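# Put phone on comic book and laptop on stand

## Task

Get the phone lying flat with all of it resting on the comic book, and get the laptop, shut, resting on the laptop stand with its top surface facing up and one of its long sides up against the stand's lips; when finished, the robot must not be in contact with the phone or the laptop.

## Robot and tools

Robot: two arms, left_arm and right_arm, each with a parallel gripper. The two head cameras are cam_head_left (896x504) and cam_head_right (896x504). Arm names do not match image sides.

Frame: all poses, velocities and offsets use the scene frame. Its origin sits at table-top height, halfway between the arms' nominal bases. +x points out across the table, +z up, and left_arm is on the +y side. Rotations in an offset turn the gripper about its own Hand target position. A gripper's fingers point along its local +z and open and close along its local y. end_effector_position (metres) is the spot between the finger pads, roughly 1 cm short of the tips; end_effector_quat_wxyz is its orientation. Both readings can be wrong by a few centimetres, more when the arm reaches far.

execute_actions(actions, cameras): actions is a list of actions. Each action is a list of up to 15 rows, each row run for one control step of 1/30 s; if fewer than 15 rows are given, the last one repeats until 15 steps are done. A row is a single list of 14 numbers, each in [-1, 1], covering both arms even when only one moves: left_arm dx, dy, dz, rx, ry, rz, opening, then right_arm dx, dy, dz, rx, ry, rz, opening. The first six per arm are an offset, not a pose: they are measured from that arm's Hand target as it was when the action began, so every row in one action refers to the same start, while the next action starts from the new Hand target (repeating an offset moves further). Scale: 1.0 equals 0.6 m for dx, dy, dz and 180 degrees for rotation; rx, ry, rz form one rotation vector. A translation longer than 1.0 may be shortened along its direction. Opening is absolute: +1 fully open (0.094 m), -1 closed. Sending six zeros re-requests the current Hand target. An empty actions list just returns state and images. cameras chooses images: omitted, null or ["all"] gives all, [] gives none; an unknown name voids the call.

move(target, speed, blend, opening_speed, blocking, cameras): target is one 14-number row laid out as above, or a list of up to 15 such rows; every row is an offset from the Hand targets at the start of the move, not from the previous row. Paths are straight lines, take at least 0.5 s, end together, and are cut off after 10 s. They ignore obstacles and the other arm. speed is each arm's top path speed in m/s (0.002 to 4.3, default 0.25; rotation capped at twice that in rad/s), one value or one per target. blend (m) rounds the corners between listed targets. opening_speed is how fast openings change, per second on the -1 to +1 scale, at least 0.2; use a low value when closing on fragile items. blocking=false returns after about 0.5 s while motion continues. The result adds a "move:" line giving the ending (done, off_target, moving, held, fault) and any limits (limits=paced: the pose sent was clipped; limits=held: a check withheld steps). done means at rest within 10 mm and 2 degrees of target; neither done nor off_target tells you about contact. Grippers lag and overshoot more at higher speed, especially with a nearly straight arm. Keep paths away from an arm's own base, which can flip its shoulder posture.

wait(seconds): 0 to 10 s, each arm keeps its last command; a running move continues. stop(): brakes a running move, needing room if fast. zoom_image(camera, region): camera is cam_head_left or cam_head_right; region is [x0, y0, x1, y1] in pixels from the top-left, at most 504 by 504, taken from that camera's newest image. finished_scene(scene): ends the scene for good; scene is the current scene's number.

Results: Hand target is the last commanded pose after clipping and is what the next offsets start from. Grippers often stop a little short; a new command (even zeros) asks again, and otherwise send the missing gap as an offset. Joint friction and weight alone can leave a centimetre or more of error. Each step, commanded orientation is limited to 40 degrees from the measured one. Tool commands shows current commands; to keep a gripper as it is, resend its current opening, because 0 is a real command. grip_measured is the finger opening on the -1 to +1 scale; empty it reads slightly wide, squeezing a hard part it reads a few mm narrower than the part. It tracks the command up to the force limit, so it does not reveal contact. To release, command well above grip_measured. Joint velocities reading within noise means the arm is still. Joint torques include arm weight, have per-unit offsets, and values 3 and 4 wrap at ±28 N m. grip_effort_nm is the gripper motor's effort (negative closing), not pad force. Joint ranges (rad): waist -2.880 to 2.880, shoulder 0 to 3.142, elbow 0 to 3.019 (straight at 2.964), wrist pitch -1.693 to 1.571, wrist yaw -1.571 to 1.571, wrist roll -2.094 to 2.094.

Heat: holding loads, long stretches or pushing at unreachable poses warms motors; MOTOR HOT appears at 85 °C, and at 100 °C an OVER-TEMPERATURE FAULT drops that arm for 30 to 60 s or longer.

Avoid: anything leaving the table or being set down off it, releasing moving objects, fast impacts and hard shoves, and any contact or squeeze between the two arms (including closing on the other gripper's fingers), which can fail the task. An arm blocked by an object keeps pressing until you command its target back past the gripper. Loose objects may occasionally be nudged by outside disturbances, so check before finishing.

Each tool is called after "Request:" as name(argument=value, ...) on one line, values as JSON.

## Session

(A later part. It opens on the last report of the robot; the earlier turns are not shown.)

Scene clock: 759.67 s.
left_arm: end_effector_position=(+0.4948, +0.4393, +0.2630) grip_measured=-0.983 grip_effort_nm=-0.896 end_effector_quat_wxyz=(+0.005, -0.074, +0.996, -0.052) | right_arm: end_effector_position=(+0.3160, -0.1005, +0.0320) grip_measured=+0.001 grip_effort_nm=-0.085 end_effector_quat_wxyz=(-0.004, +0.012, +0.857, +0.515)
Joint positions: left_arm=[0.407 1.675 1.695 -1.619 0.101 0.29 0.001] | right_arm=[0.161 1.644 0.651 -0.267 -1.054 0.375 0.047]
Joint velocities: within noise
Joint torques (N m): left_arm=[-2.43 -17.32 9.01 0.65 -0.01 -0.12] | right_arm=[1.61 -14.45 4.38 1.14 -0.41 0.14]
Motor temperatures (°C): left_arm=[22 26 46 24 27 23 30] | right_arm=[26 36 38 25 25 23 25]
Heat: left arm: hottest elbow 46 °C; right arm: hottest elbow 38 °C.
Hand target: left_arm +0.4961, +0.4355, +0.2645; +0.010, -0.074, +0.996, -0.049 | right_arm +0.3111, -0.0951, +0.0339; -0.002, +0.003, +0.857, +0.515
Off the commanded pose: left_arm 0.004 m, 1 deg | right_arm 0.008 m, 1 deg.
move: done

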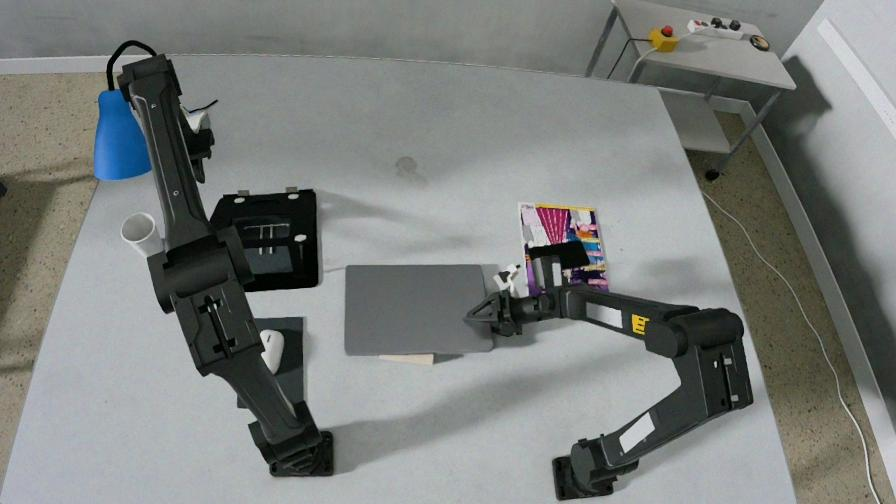

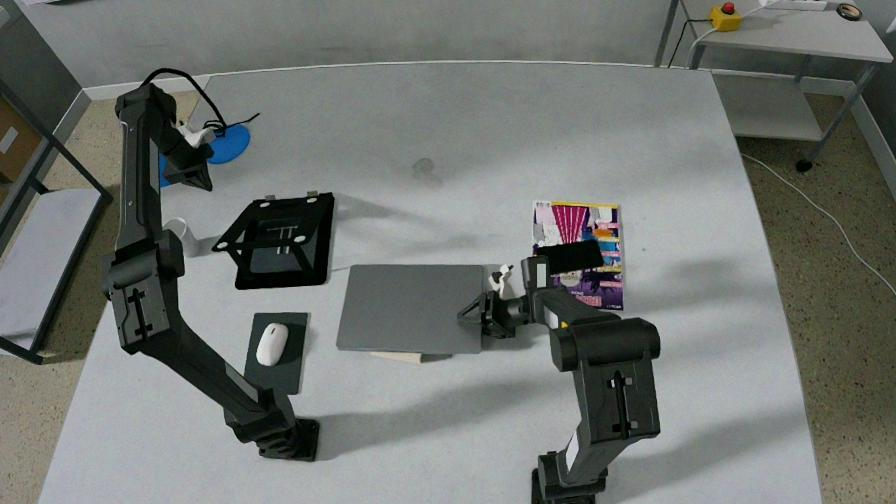

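Request:
move(target=[[0.05,-0.075,-0.1,0,0,0,-1,0,0,0,0,0,0,0],[0.05,-0.075,-0.24,0,0,0,-1,0,0,0,0,0,0,0]], speed=0.2)

Request:
zoom_image(camera="cam_head_left", region=[150, 150, 350, 310])

Request:
zoom_image(camera="cam_head_right", region=[150, 150, 350, 310])

Scene clock: 770.03 s.
left_arm: end_effector_position=(+0.5242, +0.3913, +0.1210) grip_measured=-0.983 grip_effort_nm=-0.896 end_effector_quat_wxyz=(+0.006, -0.071, +0.996, -0.051) | right_arm: end_effector_position=(+0.3160, -0.1005, +0.0320) grip_measured=+0.001 grip_effort_nm=-0.076 end_effector_quat_wxyz=(-0.004, +0.012, +0.857, +0.515)
Joint positions: left_arm=[0.298 1.754 1.421 -1.253 0.101 0.185 0.001] | right_arm=[0.161 1.644 0.651 -0.267 -1.054 0.375 0.047]
Joint velocities: within noise
Joint torques (N m): left_arm=[-1.26 -18.9 9.22 0.68 -0.05 -0.08] | right_arm=[1.55 -14.51 4.38 1.16 -0.41 0.14]
Motor temperatures (°C): left_arm=[22 26 46 23 27 23 30] | right_arm=[26 36 38 25 25 23 25]
Heat: left arm: hottest elbow 46 °C; right arm: hottest elbow 38 °C.
Hand target: left_arm +0.5260, +0.3905, +0.1205; +0.010, -0.074, +0.996, -0.049 | right_arm +0.3111, -0.0951, +0.0339; -0.002, +0.003, +0.857, +0.515
Off the commanded pose: left_arm 0.002 m, 1 deg | right_arm 0.008 m, 1 deg.
move: done

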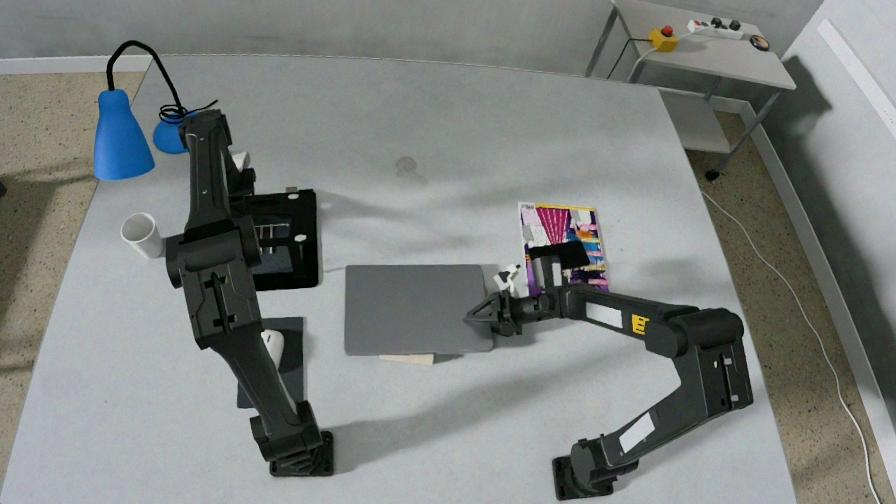

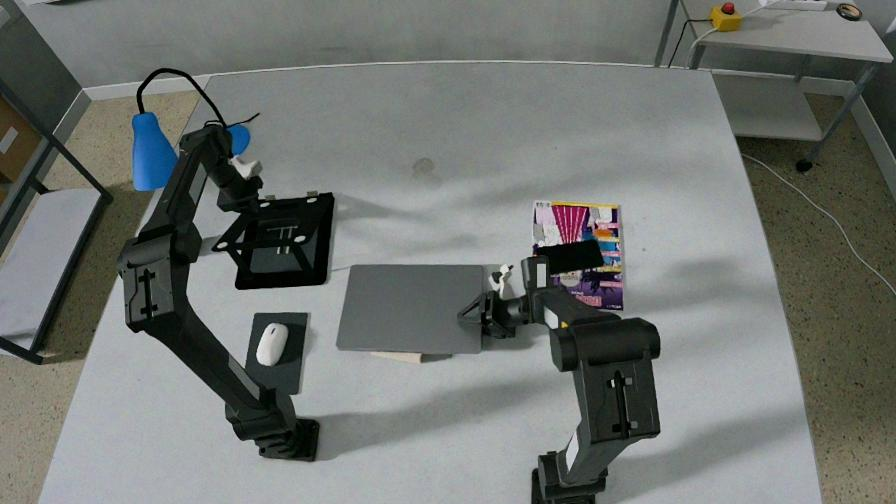

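Scaled by 2.520.

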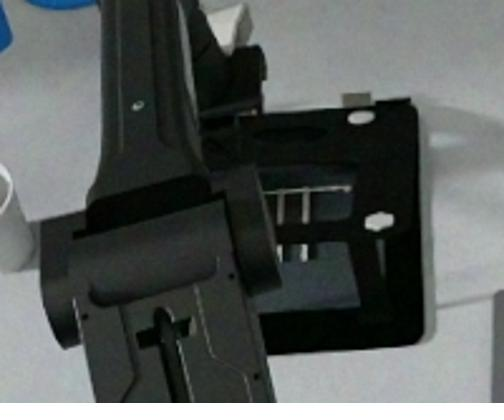

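Scaled by 2.520.

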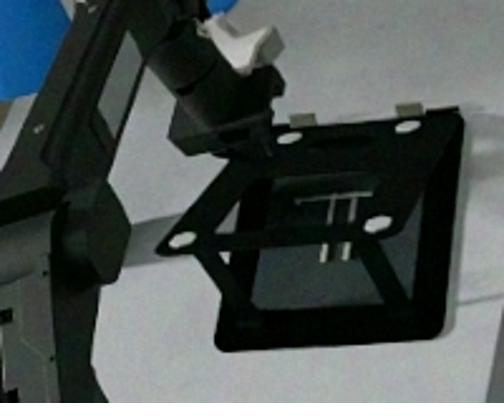

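Request:
move(target=[[0.0,-0.0,-0.07,0,0,0,-1,0,0,0,0,0,0,0]], speed=0.1)

Request:
zoom_image(camera="cam_head_left", region=[150, 150, 350, 310])

Request:
zoom_image(camera="cam_head_right", region=[150, 150, 350, 310])

Scene clock: 774.83 s.
left_arm: end_effector_position=(+0.5255, +0.3917, +0.0831) grip_measured=-0.983 grip_effort_nm=-0.896 end_effector_quat_wxyz=(+0.010, -0.071, +0.996, -0.050) | right_arm: end_effector_position=(+0.3160, -0.1005, +0.0320) grip_measured=+0.001 grip_effort_nm=-0.081 end_effector_quat_wxyz=(-0.004, +0.012, +0.857, +0.515)
Joint positions: left_arm=[0.298 1.788 1.363 -1.15 0.101 0.185 0.001] | right_arm=[0.161 1.644 0.651 -0.267 -1.054 0.375 0.047]
Joint velocities: within noise
Joint torques (N m): left_arm=[-1.55 -17.44 8.66 0.75 -0.02 -0.09] | right_arm=[1.67 -14.51 4.38 1.14 -0.4 0.14]
Motor temperatures (°C): left_arm=[22 26 45 23 27 23 30] | right_arm=[26 36 38 25 25 23 25]
Heat: left arm: hottest elbow 45 °C; right arm: hottest elbow 38 °C.
Hand target: left_arm +0.5261, +0.3906, +0.0786; +0.010, -0.074, +0.996, -0.049 | right_arm +0.3111, -0.0951, +0.0339; -0.002, +0.003, +0.857, +0.515
Off the commanded pose: left_arm 0.005 m, 0 deg | right_arm 0.008 m, 1 deg.
move: done

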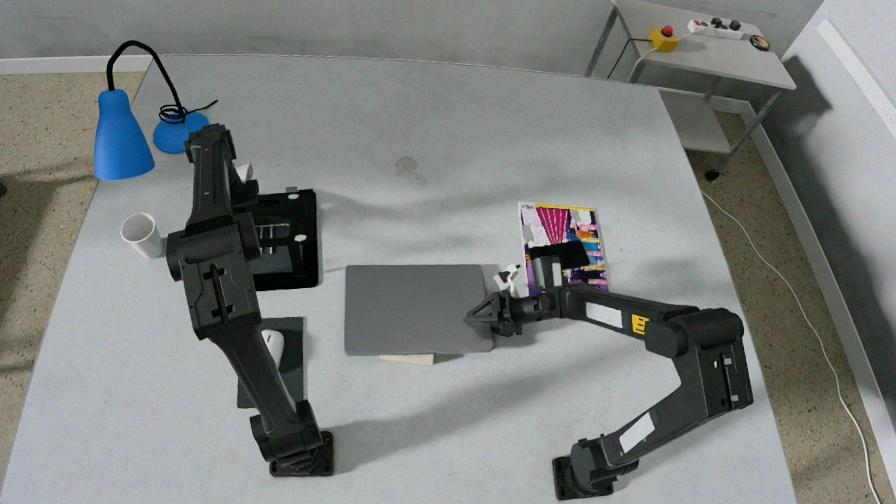

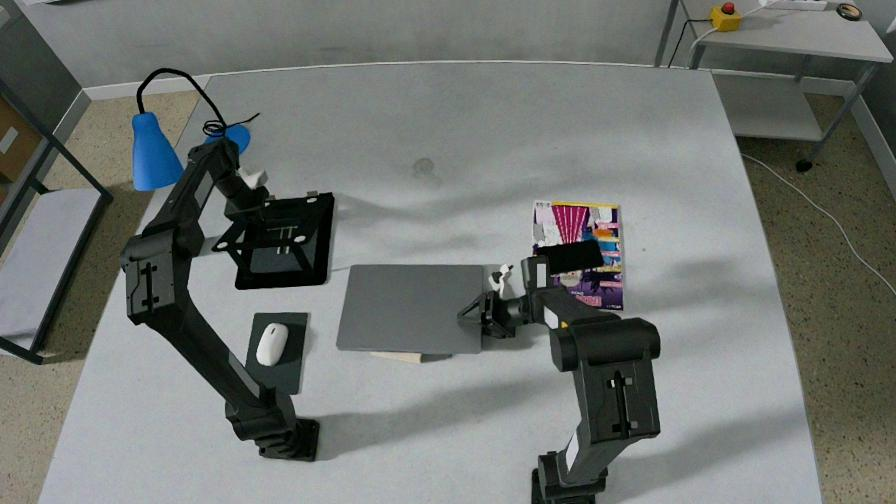

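Scaled by 2.520.

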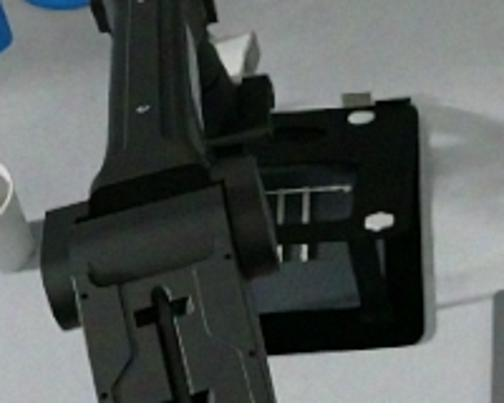

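Scaled by 2.520.

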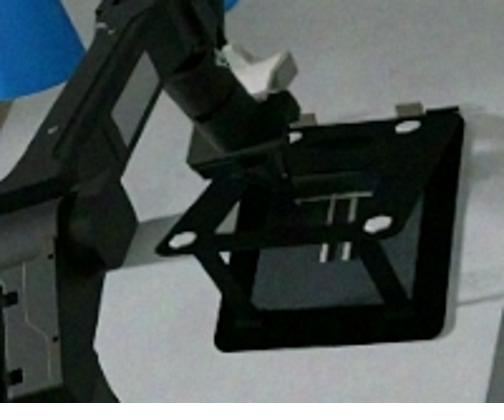

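Request:
move(target=[[0.0,-0.02,-0.0,0,0,0,-1,0,0,0,0,0,0,0],[0.0,-0.02,-0.075,0,0,0,-1,0,0,0,0,0,0,0]], speed=0.1)

Request:
zoom_image(camera="cam_head_right", region=[150, 150, 350, 310])

Scene clock: 779.37 s.
left_arm: end_effector_position=(+0.5185, +0.3833, +0.0452) grip_measured=-0.983 grip_effort_nm=-0.896 end_effector_quat_wxyz=(+0.005, -0.076, +0.996, -0.049) | right_arm: end_effector_position=(+0.3160, -0.1005, +0.0320) grip_measured=+0.001 grip_effort_nm=-0.090 end_effector_quat_wxyz=(-0.004, +0.012, +0.857, +0.515)
Joint positions: left_arm=[0.286 1.817 1.293 -1.061 0.099 0.163 0.001] | right_arm=[0.161 1.644 0.651 -0.267 -1.054 0.375 0.047]
Joint velocities: within noise
Joint torques (N m): left_arm=[-2.26 -15.62 8.34 1.47 0.07 -0.02] | right_arm=[1.55 -14.45 4.4 1.14 -0.4 0.13]
Motor temperatures (°C): left_arm=[22 26 44 23 27 23 30] | right_arm=[26 36 37 25 25 23 25]
Heat: left arm: hottest elbow 44 °C; right arm: hottest elbow 37 °C.
Hand target: left_arm +0.5260, +0.3784, +0.0335; +0.010, -0.074, +0.996, -0.049 | right_arm +0.3111, -0.0951, +0.0339; -0.002, +0.003, +0.857, +0.515
Off the commanded pose: left_arm 0.015 m, 1 deg | right_arm 0.008 m, 1 deg.
move: off_target (left_arm)

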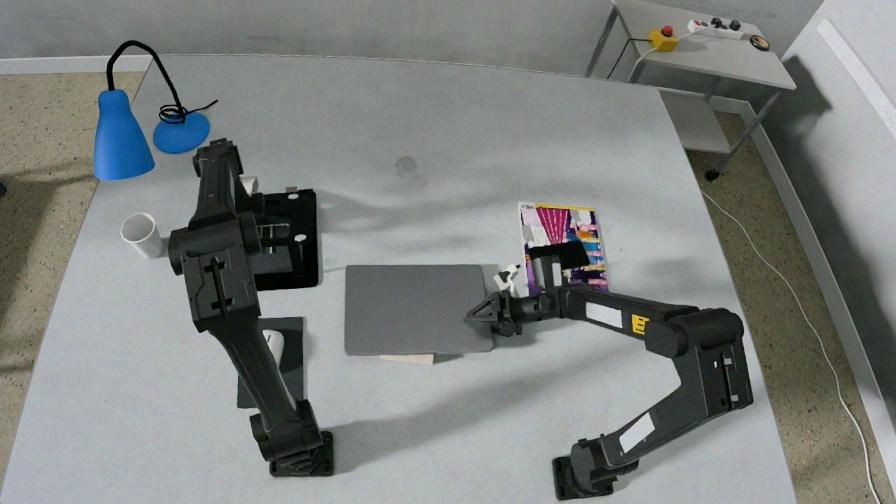

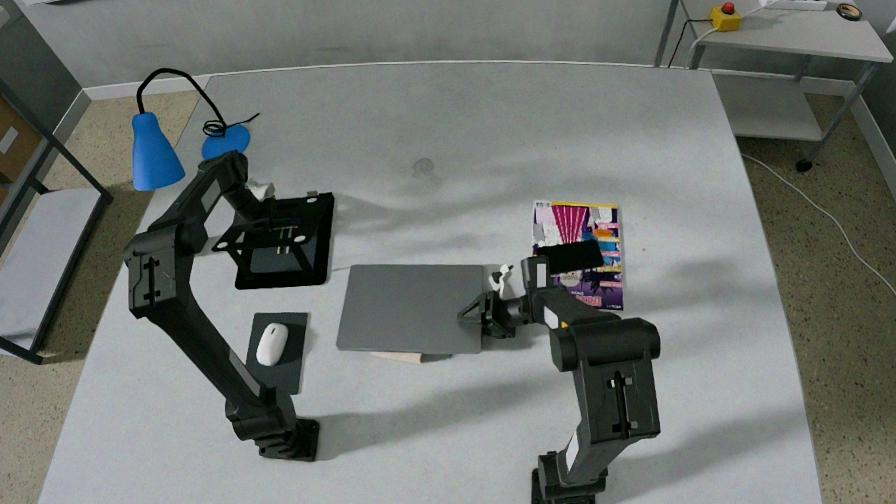

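Scaled by 2.520.

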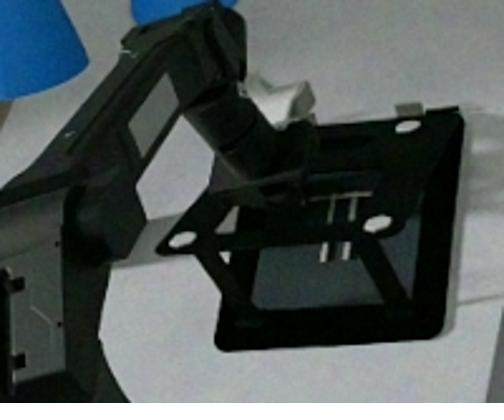

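Request:
move(target=[[0.0,-0.2,-0.0,0,0,0,-1,0,0,0,0,0,0,0]], speed=0.08)

Request:
zoom_image(camera="cam_head_right", region=[180, 150, 380, 310])

Scene clock: 783.50 s.
left_arm: end_effector_position=(+0.5262, +0.2734, +0.0271) grip_measured=-0.983 grip_effort_nm=-0.891 end_effector_quat_wxyz=(+0.001, -0.082, +0.996, -0.047) | right_arm: end_effector_position=(+0.3160, -0.1005, +0.0320) grip_measured=+0.001 grip_effort_nm=-0.085 end_effector_quat_wxyz=(-0.004, +0.012, +0.857, +0.515)
Joint positions: left_arm=[0.066 1.809 1.226 -0.988 0.094 -0.07 0.001] | right_arm=[0.161 1.644 0.651 -0.267 -1.054 0.375 0.047]
Joint velocities: within noise
Joint torques (N m): left_arm=[-3.9 -18.73 7.21 0.87 0.19 -0.1] | right_arm=[1.67 -14.51 4.4 1.16 -0.41 0.13]
Motor temperatures (°C): left_arm=[22 27 44 24 27 23 30] | right_arm=[26 36 37 25 25 23 25]
Heat: left arm: hottest elbow 44 °C; right arm: hottest elbow 37 °C.
Hand target: left_arm +0.5261, +0.2586, +0.0337; +0.010, -0.074, +0.996, -0.049 | right_arm +0.3111, -0.0951, +0.0339; -0.002, +0.003, +0.857, +0.515
Off the commanded pose: left_arm 0.016 m, 1 deg | right_arm 0.008 m, 1 deg.
move: off_target (left_arm)

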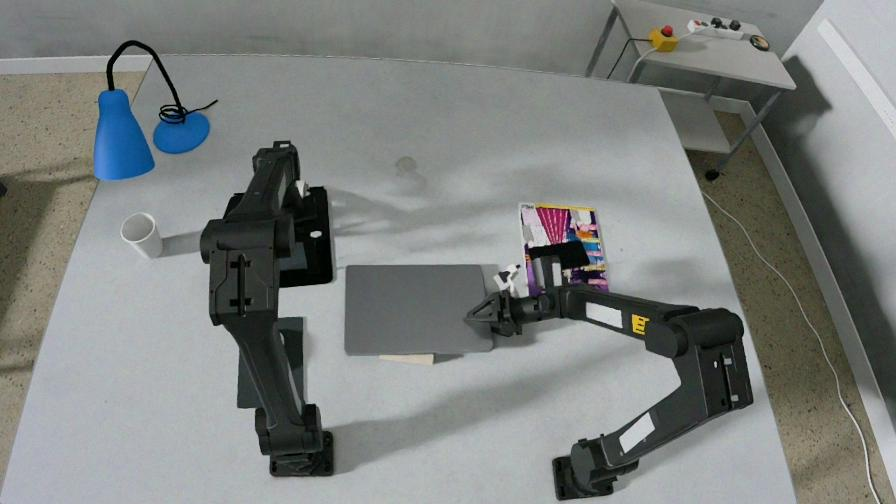

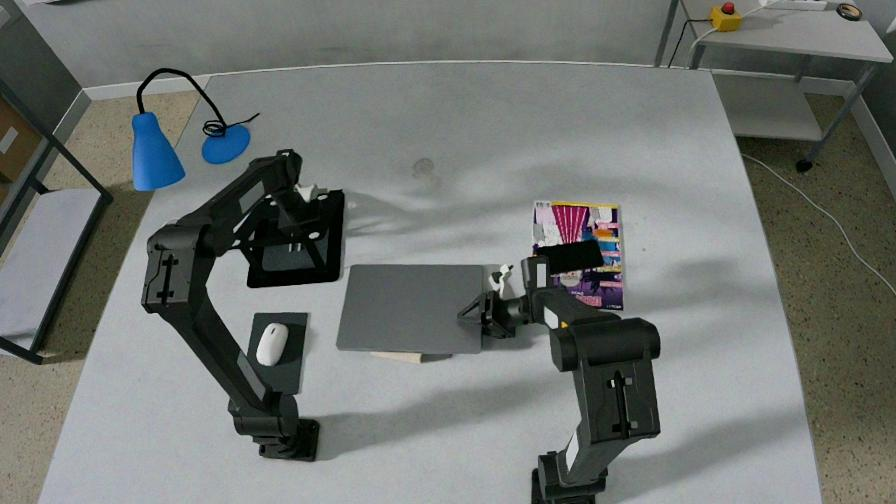

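Scaled by 2.520.

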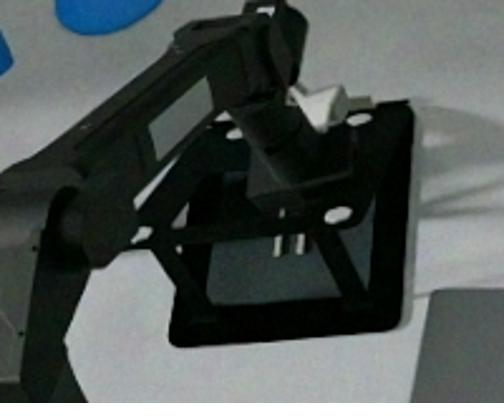

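Request:
move(target=[[0.0,0.06,0.0,0,0,0,-1,0,0,0,0,0,0,0],[-0.2,0.08,0.0,0,0,0,-1,0,0,0,0,0,0,0]], speed=0.08)

Request:
zoom_image(camera="cam_head_right", region=[180, 170, 380, 330])

Scene clock: 790.40 s.
left_arm: end_effector_position=(+0.4116, +0.3006, +0.0288) grip_measured=-0.983 grip_effort_nm=-0.891 end_effector_quat_wxyz=(+0.004, -0.071, +0.996, -0.050) | right_arm: end_effector_position=(+0.3160, -0.1005, +0.0320) grip_measured=+0.001 grip_effort_nm=-0.076 end_effector_quat_wxyz=(-0.004, +0.012, +0.857, +0.515)
Joint positions: left_arm=[0.168 1.561 0.894 -0.91 0.101 0.055 0.001] | right_arm=[0.161 1.644 0.651 -0.267 -1.054 0.375 0.047]
Joint velocities: within noise
Joint torques (N m): left_arm=[0.09 -15.09 6.46 0.09 -0.05 0.11] | right_arm=[1.61 -14.45 4.38 1.17 -0.41 0.13]
Motor temperatures (°C): left_arm=[22 27 43 23 27 23 30] | right_arm=[26 36 37 25 25 23 25]
Heat: left arm: hottest elbow 43 °C; right arm: hottest elbow 37 °C.
Hand target: left_arm +0.4061, +0.3065, +0.0337; +0.010, -0.074, +0.996, -0.048 | right_arm +0.3111, -0.0951, +0.0339; -0.002, +0.003, +0.857, +0.515
Off the commanded pose: left_arm 0.010 m, 1 deg | right_arm 0.008 m, 1 deg.
move: done

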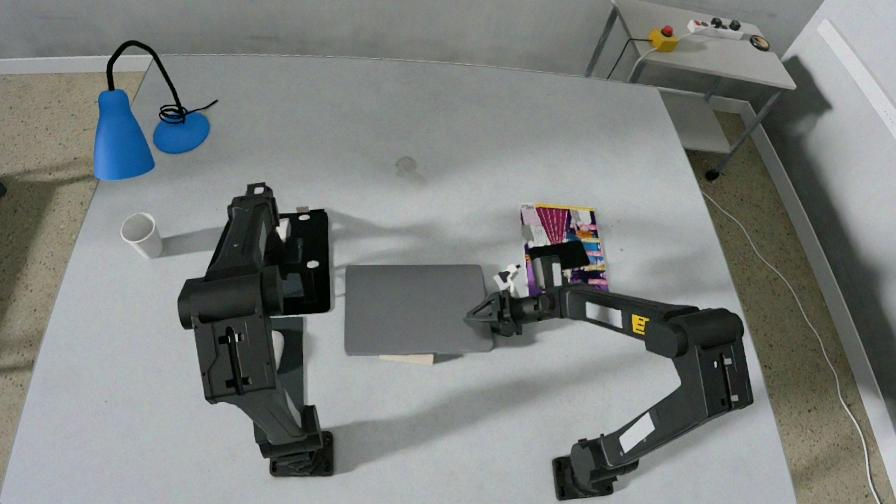

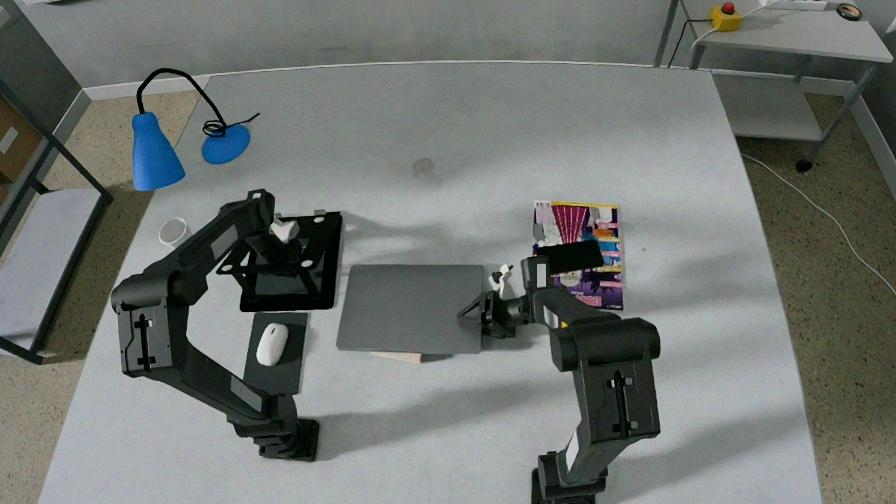

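Scaled by 2.520.

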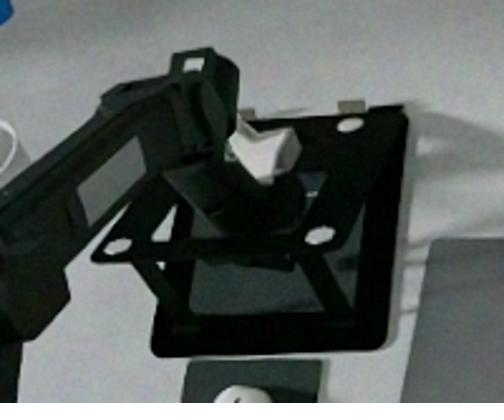

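Request:
move(target=[[0.05,0.02,0.0,0,0,0,-1,0,0,0,0,0,0,-0.95],[0.05,0.02,0.35,0,0,0,-1,0,0,0,0,0,0,-0.95]], speed=0.2, opening_speed=0.35)

Request:
zoom_image(camera="cam_head_left", region=[330, 250, 530, 390])

Scene clock: 801.00 s.
left_arm: end_effector_position=(+0.4197, +0.3098, +0.2157) grip_measured=-0.983 grip_effort_nm=-0.901 end_effector_quat_wxyz=(-0.022, -0.073, +0.996, -0.053) | right_arm: end_effector_position=(+0.3120, -0.1005, +0.0311) grip_measured=-0.390 grip_effort_nm=-1.038 end_effector_quat_wxyz=(-0.010, +0.018, +0.855, +0.518)
Joint positions: left_arm=[0.187 1.416 1.272 -1.485 0.1 0.071 0.001] | right_arm=[0.161 1.644 0.642 -0.26 -1.063 0.389 0.029]
Joint velocities: within noise
Joint torques (N m): left_arm=[-0.56 -13.33 16.2 -0.09 0.04 0.11] | right_arm=[1.73 -14.39 4.98 0.95 -0.13 0.02]
Motor temperatures (°C): left_arm=[22 27 43 23 27 23 30] | right_arm=[26 36 37 25 25 23 25]
Heat: left arm: hottest elbow 43 °C; right arm: hottest elbow 37 °C.
Hand target: left_arm +0.4361, +0.3185, +0.2436; +0.010, -0.074, +0.996, -0.049 | right_arm +0.3112, -0.0951, +0.0340; -0.002, +0.003, +0.857, +0.515
Off the commanded pose: left_arm 0.034 m, 4 deg | right_arm 0.006 m, 2 deg.
move: off_target (left_arm)

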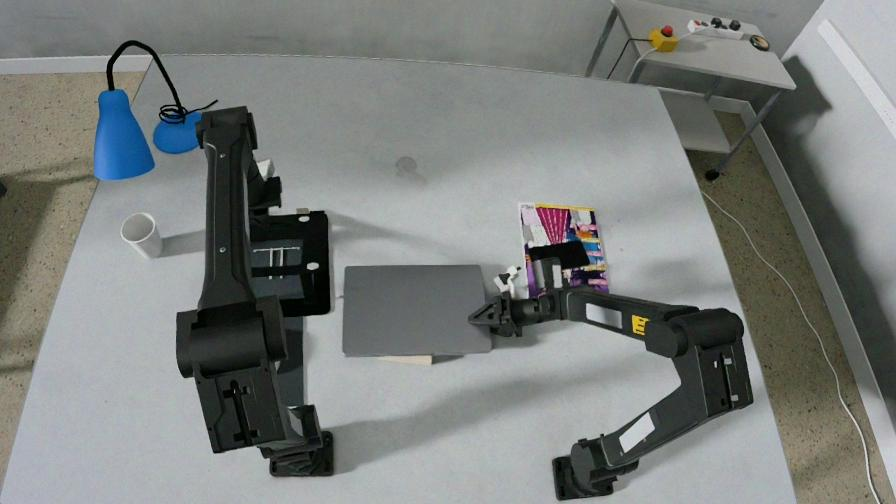

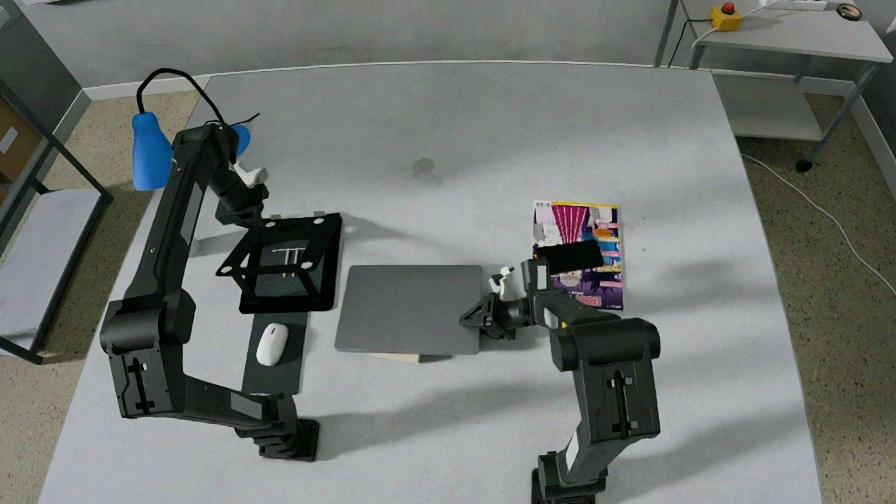

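Scaled by 2.520.

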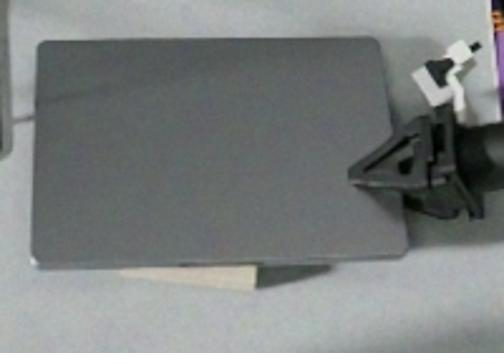

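Request:
move(target=[[-0.1,-0.1,0.08,0,0,0,-1,0,0,0.07,0,0,0,-0.95],[-0.29,-0.36,0.08,0,0,0,-1,0,0.0,0.15,0,0,0,-0.95]], speed=0.1)

Request:
zoom_image(camera="cam_head_right", region=[330, 250, 530, 390])

Scene clock: 808.80 s.
left_arm: end_effector_position=(+0.2690, +0.1030, +0.2917) grip_measured=-0.983 grip_effort_nm=-0.891 end_effector_quat_wxyz=(+0.011, -0.076, +0.996, -0.050) | right_arm: end_effector_position=(+0.2908, -0.1000, +0.0975) grip_measured=-0.585 grip_effort_nm=-1.038 end_effector_quat_wxyz=(-0.015, +0.001, +0.858, +0.513)
Joint positions: left_arm=[-0.512 1.015 1.142 -1.627 0.073 -0.638 0.001] | right_arm=[0.173 1.425 0.659 -0.533 -1.057 0.34 0.019]
Joint velocities: within noise
Joint torques (N m): left_arm=[-3.02 -7.24 9.33 0.36 -0.1 -0.11] | right_arm=[0.73 -13.86 10.81 -0.29 -0.37 0.47]
Motor temperatures (°C): left_arm=[22 27 43 23 27 23 30] | right_arm=[26 36 37 25 25 23 26]
Heat: left arm: hottest elbow 43 °C; right arm: hottest elbow 37 °C.
Hand target: left_arm +0.2622, +0.1025, +0.2917; +0.010, -0.074, +0.996, -0.049 | right_arm +0.3111, -0.0951, +0.1238; -0.002, +0.003, +0.857, +0.515
Off the commanded pose: left_arm 0.007 m, 0 deg | right_arm 0.034 m, 2 deg.
move: off_target (right_arm)

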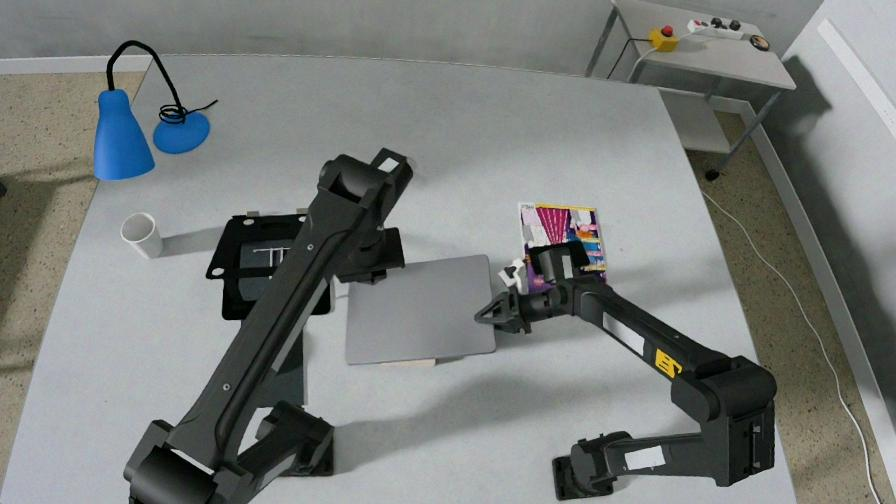

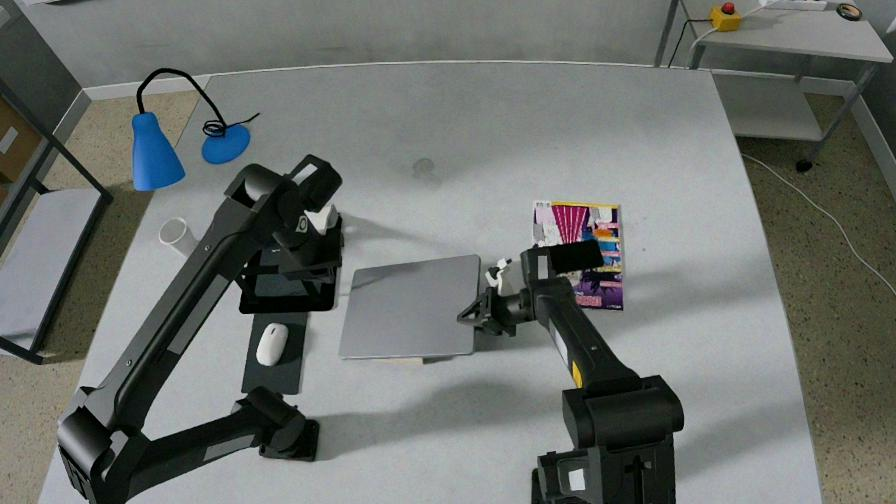

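Scaled by 2.520.

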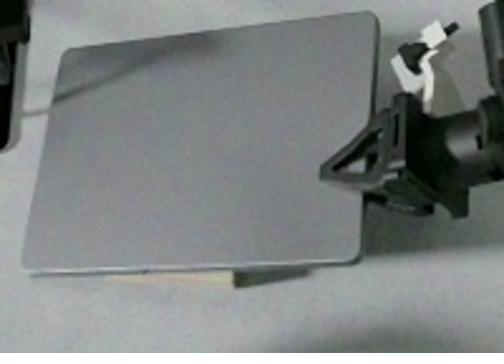

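Request:
move(target=[[0.045,0.14,-0.1,-0.251,-0.122,0.188,0,0,0,-0.08,0,0,0,-0.95],[0.045,0.14,-0.22,-0.251,-0.122,0.188,0,0,0,-0.15,0,0,0,-0.95]], speed=0.15)

Request:
zoom_image(camera="cam_head_left", region=[300, 230, 540, 400])

Scene clock: 841.13 s.
left_arm: end_effector_position=(+0.2874, +0.1840, +0.1639) grip_measured=-0.002 grip_effort_nm=0.125 end_effector_quat_wxyz=(+0.177, -0.332, +0.823, -0.427) | right_arm: end_effector_position=(+0.3111, -0.0913, +0.0615) grip_measured=-0.562 grip_effort_nm=-1.043 end_effector_quat_wxyz=(-0.001, -0.009, +0.840, +0.543)
Joint positions: left_arm=[0.232 0.595 0.394 -0.755 0.793 -0.771 0.047] | right_arm=[0.173 1.583 0.65 -0.285 -1.119 0.379 0.021]
Joint velocities: within noise
Joint torques (N m): left_arm=[-1.2 -0.15 10.14 1.77 0.33 -0.01] | right_arm=[0.67 -9.52 4.85 1.37 1.76 0.05]
Motor temperatures (°C): left_arm=[22 26 41 23 27 23 30] | right_arm=[26 36 42 25 25 23 27]
Heat: left arm: hottest elbow 41 °C; right arm: hottest elbow 42 °C.
Hand target: left_arm +0.2891, +0.1865, +0.1596; +0.177, -0.340, +0.819, -0.427 | right_arm +0.3113, -0.0951, +0.0339; -0.001, +0.003, +0.857, +0.515
Off the commanded pose: left_arm 0.005 m, 1 deg | right_arm 0.028 m, 4 deg.
move: off_target (right_arm)

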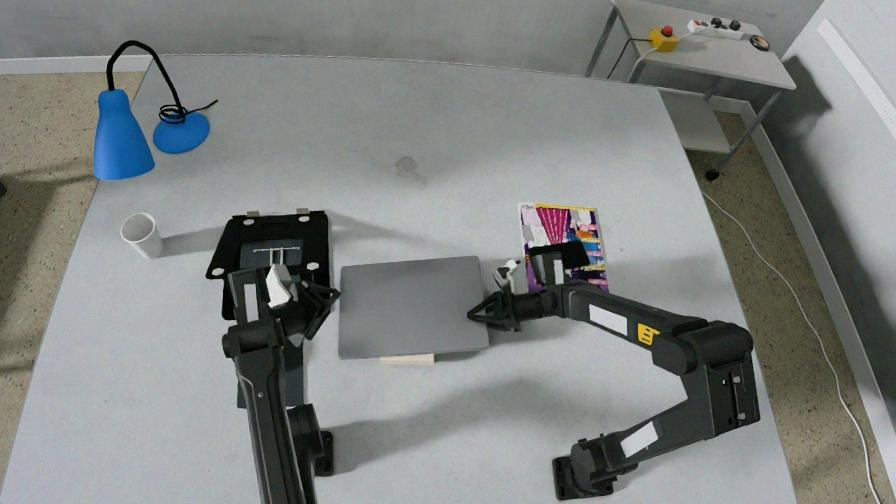

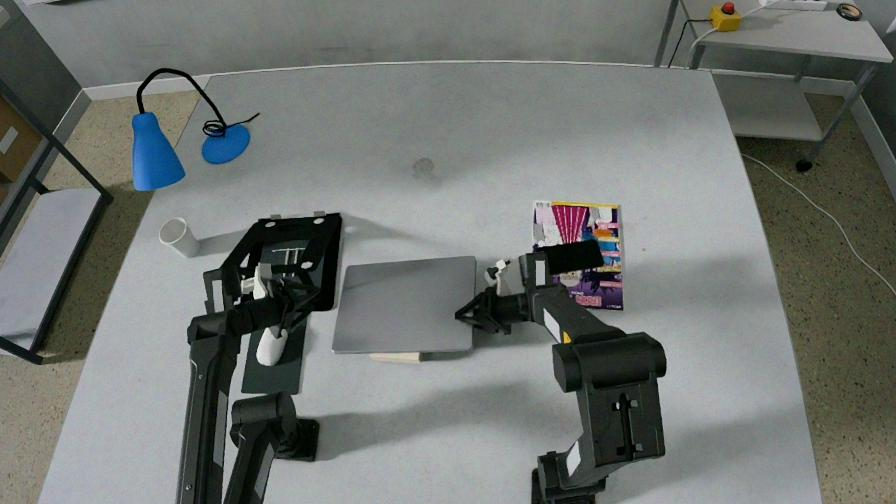

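Scaled by 2.100.

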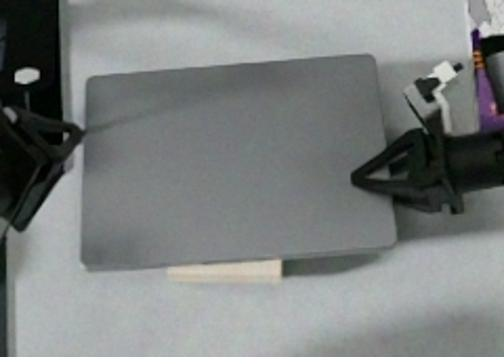

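Request:
move(target=[[0,0,0,0,0,0,0,0,0,0.02,0,0,0,-0.95],[0,0,0,0,0,0,0,0,0,0.02,0,0,0,-0.3],[0,0,0,0,0,0,0,0,0,-0.005,0,0,0,-0.3]], speed=0.06, opening_speed=0.3)

Request:
zoom_image(camera="cam_head_left", region=[300, 230, 540, 400])

Request:
zoom_image(camera="cam_head_right", region=[290, 230, 530, 400])

Scene clock: 848.53 s.
left_arm: end_effector_position=(+0.2875, +0.1840, +0.1640) grip_measured=-0.002 grip_effort_nm=0.125 end_effector_quat_wxyz=(+0.177, -0.332, +0.822, -0.427) | right_arm: end_effector_position=(+0.3094, -0.0986, +0.0281) grip_measured=-0.300 grip_effort_nm=0.017 end_effector_quat_wxyz=(-0.009, +0.013, +0.862, +0.506)
Joint positions: left_arm=[0.232 0.595 0.394 -0.754 0.793 -0.772 0.047] | right_arm=[0.173 1.639 0.639 -0.266 -1.035 0.383 0.033]
Joint velocities: within noise
Joint torques (N m): left_arm=[-0.79 -0.79 10.02 1.87 0.33 -0.06] | right_arm=[0.79 -13.16 5.08 1.44 -1.03 0.06]
Motor temperatures (°C): left_arm=[22 26 41 24 27 23 29] | right_arm=[26 36 42 25 27 23 27]
Heat: left arm: hottest elbow 41 °C; right arm: hottest elbow 42 °C.
Hand target: left_arm +0.2892, +0.1865, +0.1596; +0.177, -0.340, +0.819, -0.427 | right_arm +0.3112, -0.0951, +0.0309; -0.002, +0.003, +0.857, +0.515
Off the commanded pose: left_arm 0.005 m, 1 deg | right_arm 0.005 m, 2 deg.
move: done; target 2's new opening was sent with right_arm's hand 0.016 m and 4 deg from that target

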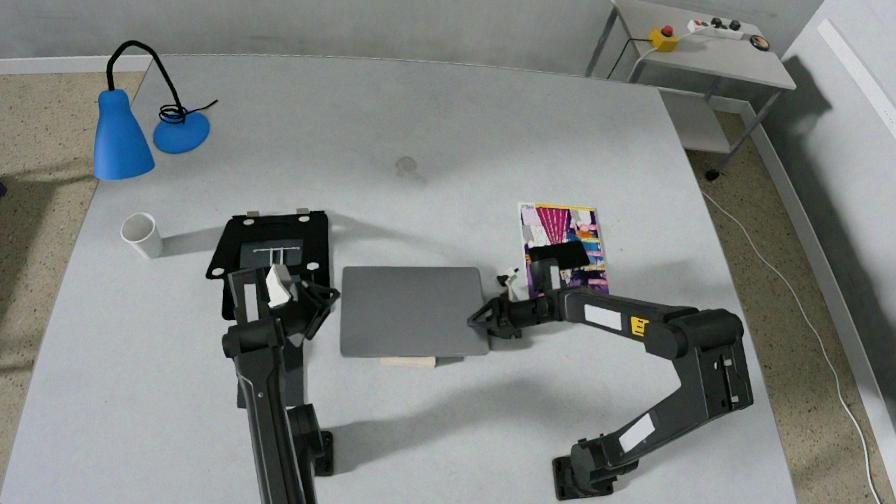

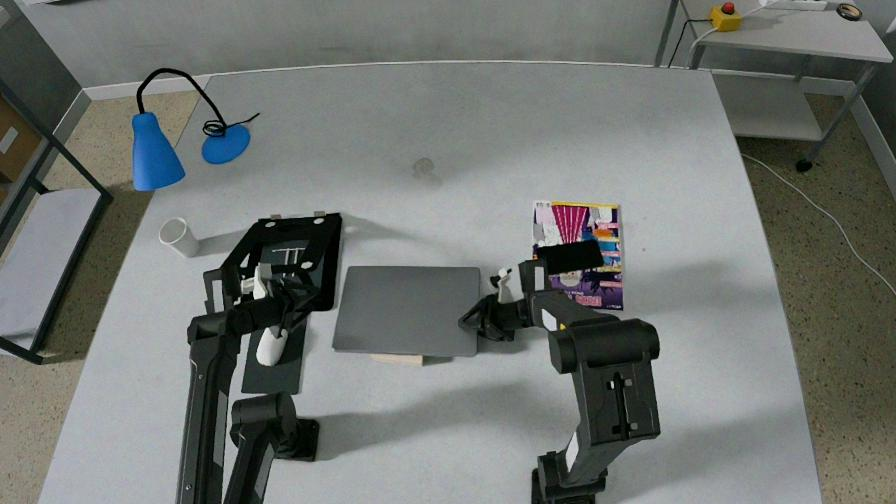

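Scaled by 2.100.

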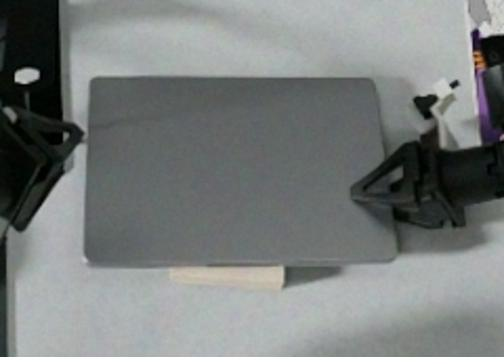

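Scaled by 2.100.

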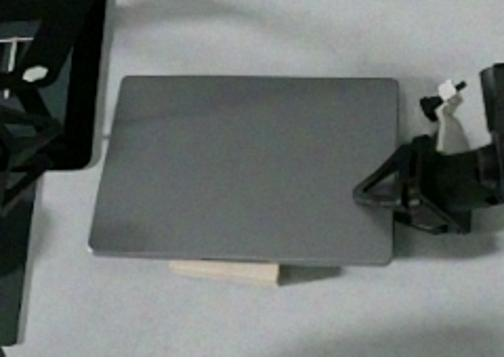

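Request:
move(target=[[-0.024,0.064,-0.08,0,0,0,0,0,0,0.0,0,0,0,-0.3],[-0.024,0.064,-0.2,0,0,0,0,0,0,0.0,0,0,0,-0.3]], speed=0.12)

Request:
zoom_image(camera="cam_head_left", region=[260, 250, 420, 390])

Request:
zoom_image(camera="cam_head_right", region=[260, 250, 420, 390])

Scene clock: 855.00 s.
left_arm: end_effector_position=(+0.2769, +0.2272, +0.0434) grip_measured=-0.002 grip_effort_nm=0.125 end_effector_quat_wxyz=(+0.181, -0.336, +0.821, -0.424) | right_arm: end_effector_position=(+0.3095, -0.0986, +0.0281) grip_measured=-0.300 grip_effort_nm=0.012 end_effector_quat_wxyz=(-0.009, +0.013, +0.862, +0.506)
Joint positions: left_arm=[0.492 1.009 0.202 -0.398 0.909 -0.436 0.047] | right_arm=[0.173 1.639 0.639 -0.266 -1.035 0.383 0.033]
Joint velocities: within noise
Joint torques (N m): left_arm=[-2.61 -2.26 6.76 1.39 0.59 -0.07] | right_arm=[0.73 -13.16 5.09 1.46 -1.04 0.06]
Motor temperatures (°C): left_arm=[22 26 41 24 27 23 29] | right_arm=[26 36 41 25 27 23 26]
Heat: left arm: hottest elbow 41 °C; right arm: hottest elbow 41 °C.
Hand target: left_arm +0.2748, +0.2250, +0.0397; +0.177, -0.340, +0.819, -0.427 | right_arm +0.3112, -0.0951, +0.0309; -0.002, +0.003, +0.857, +0.515
Off the commanded pose: left_arm 0.005 m, 1 deg | right_arm 0.005 m, 2 deg.
move: done

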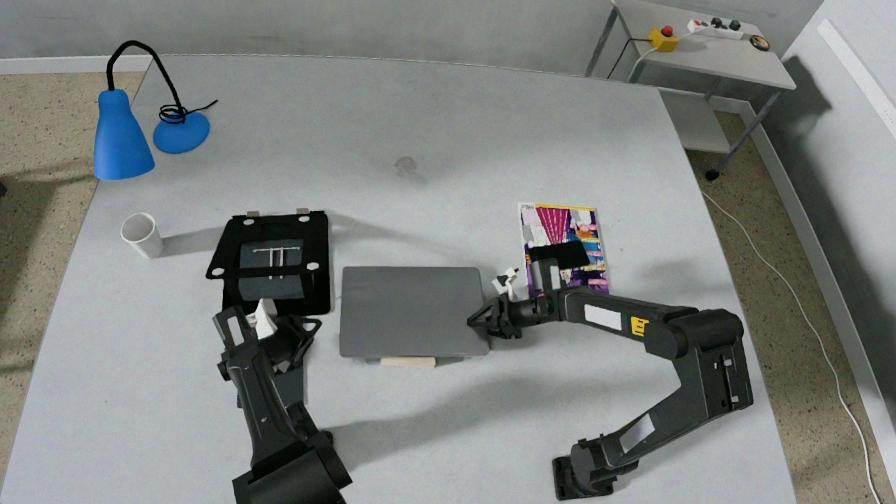

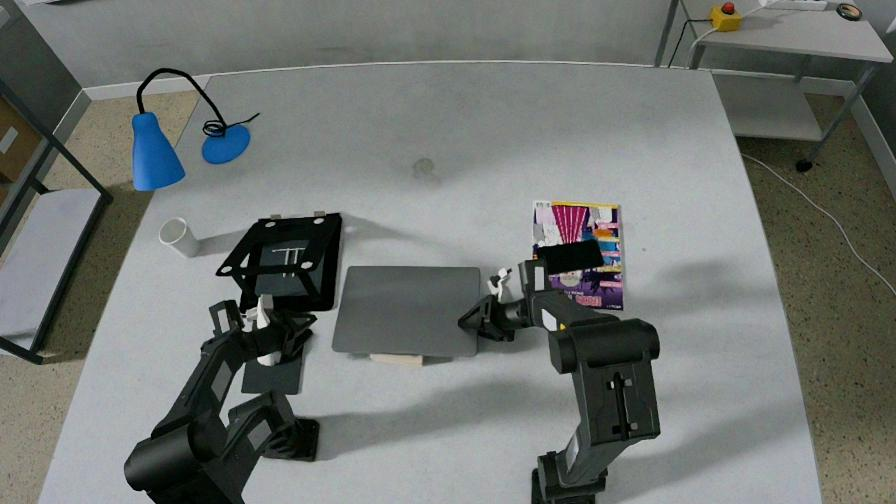

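Scaled by 3.150.

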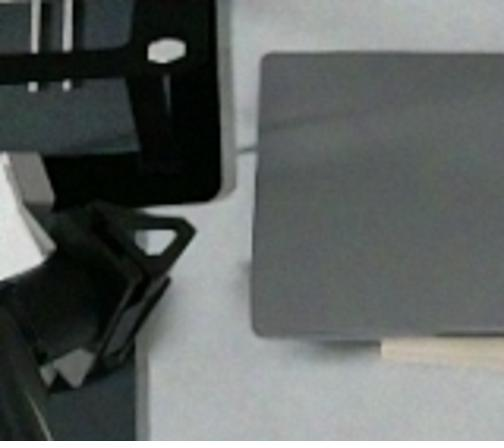

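Scaled by 3.150.

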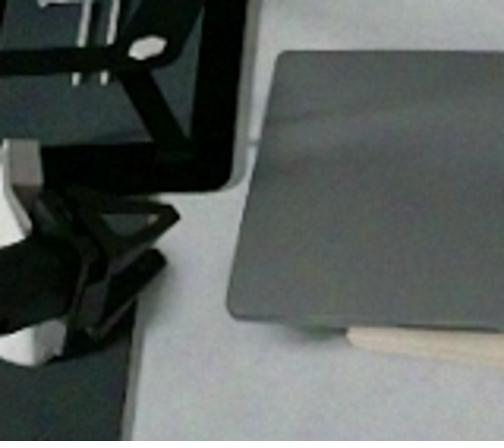

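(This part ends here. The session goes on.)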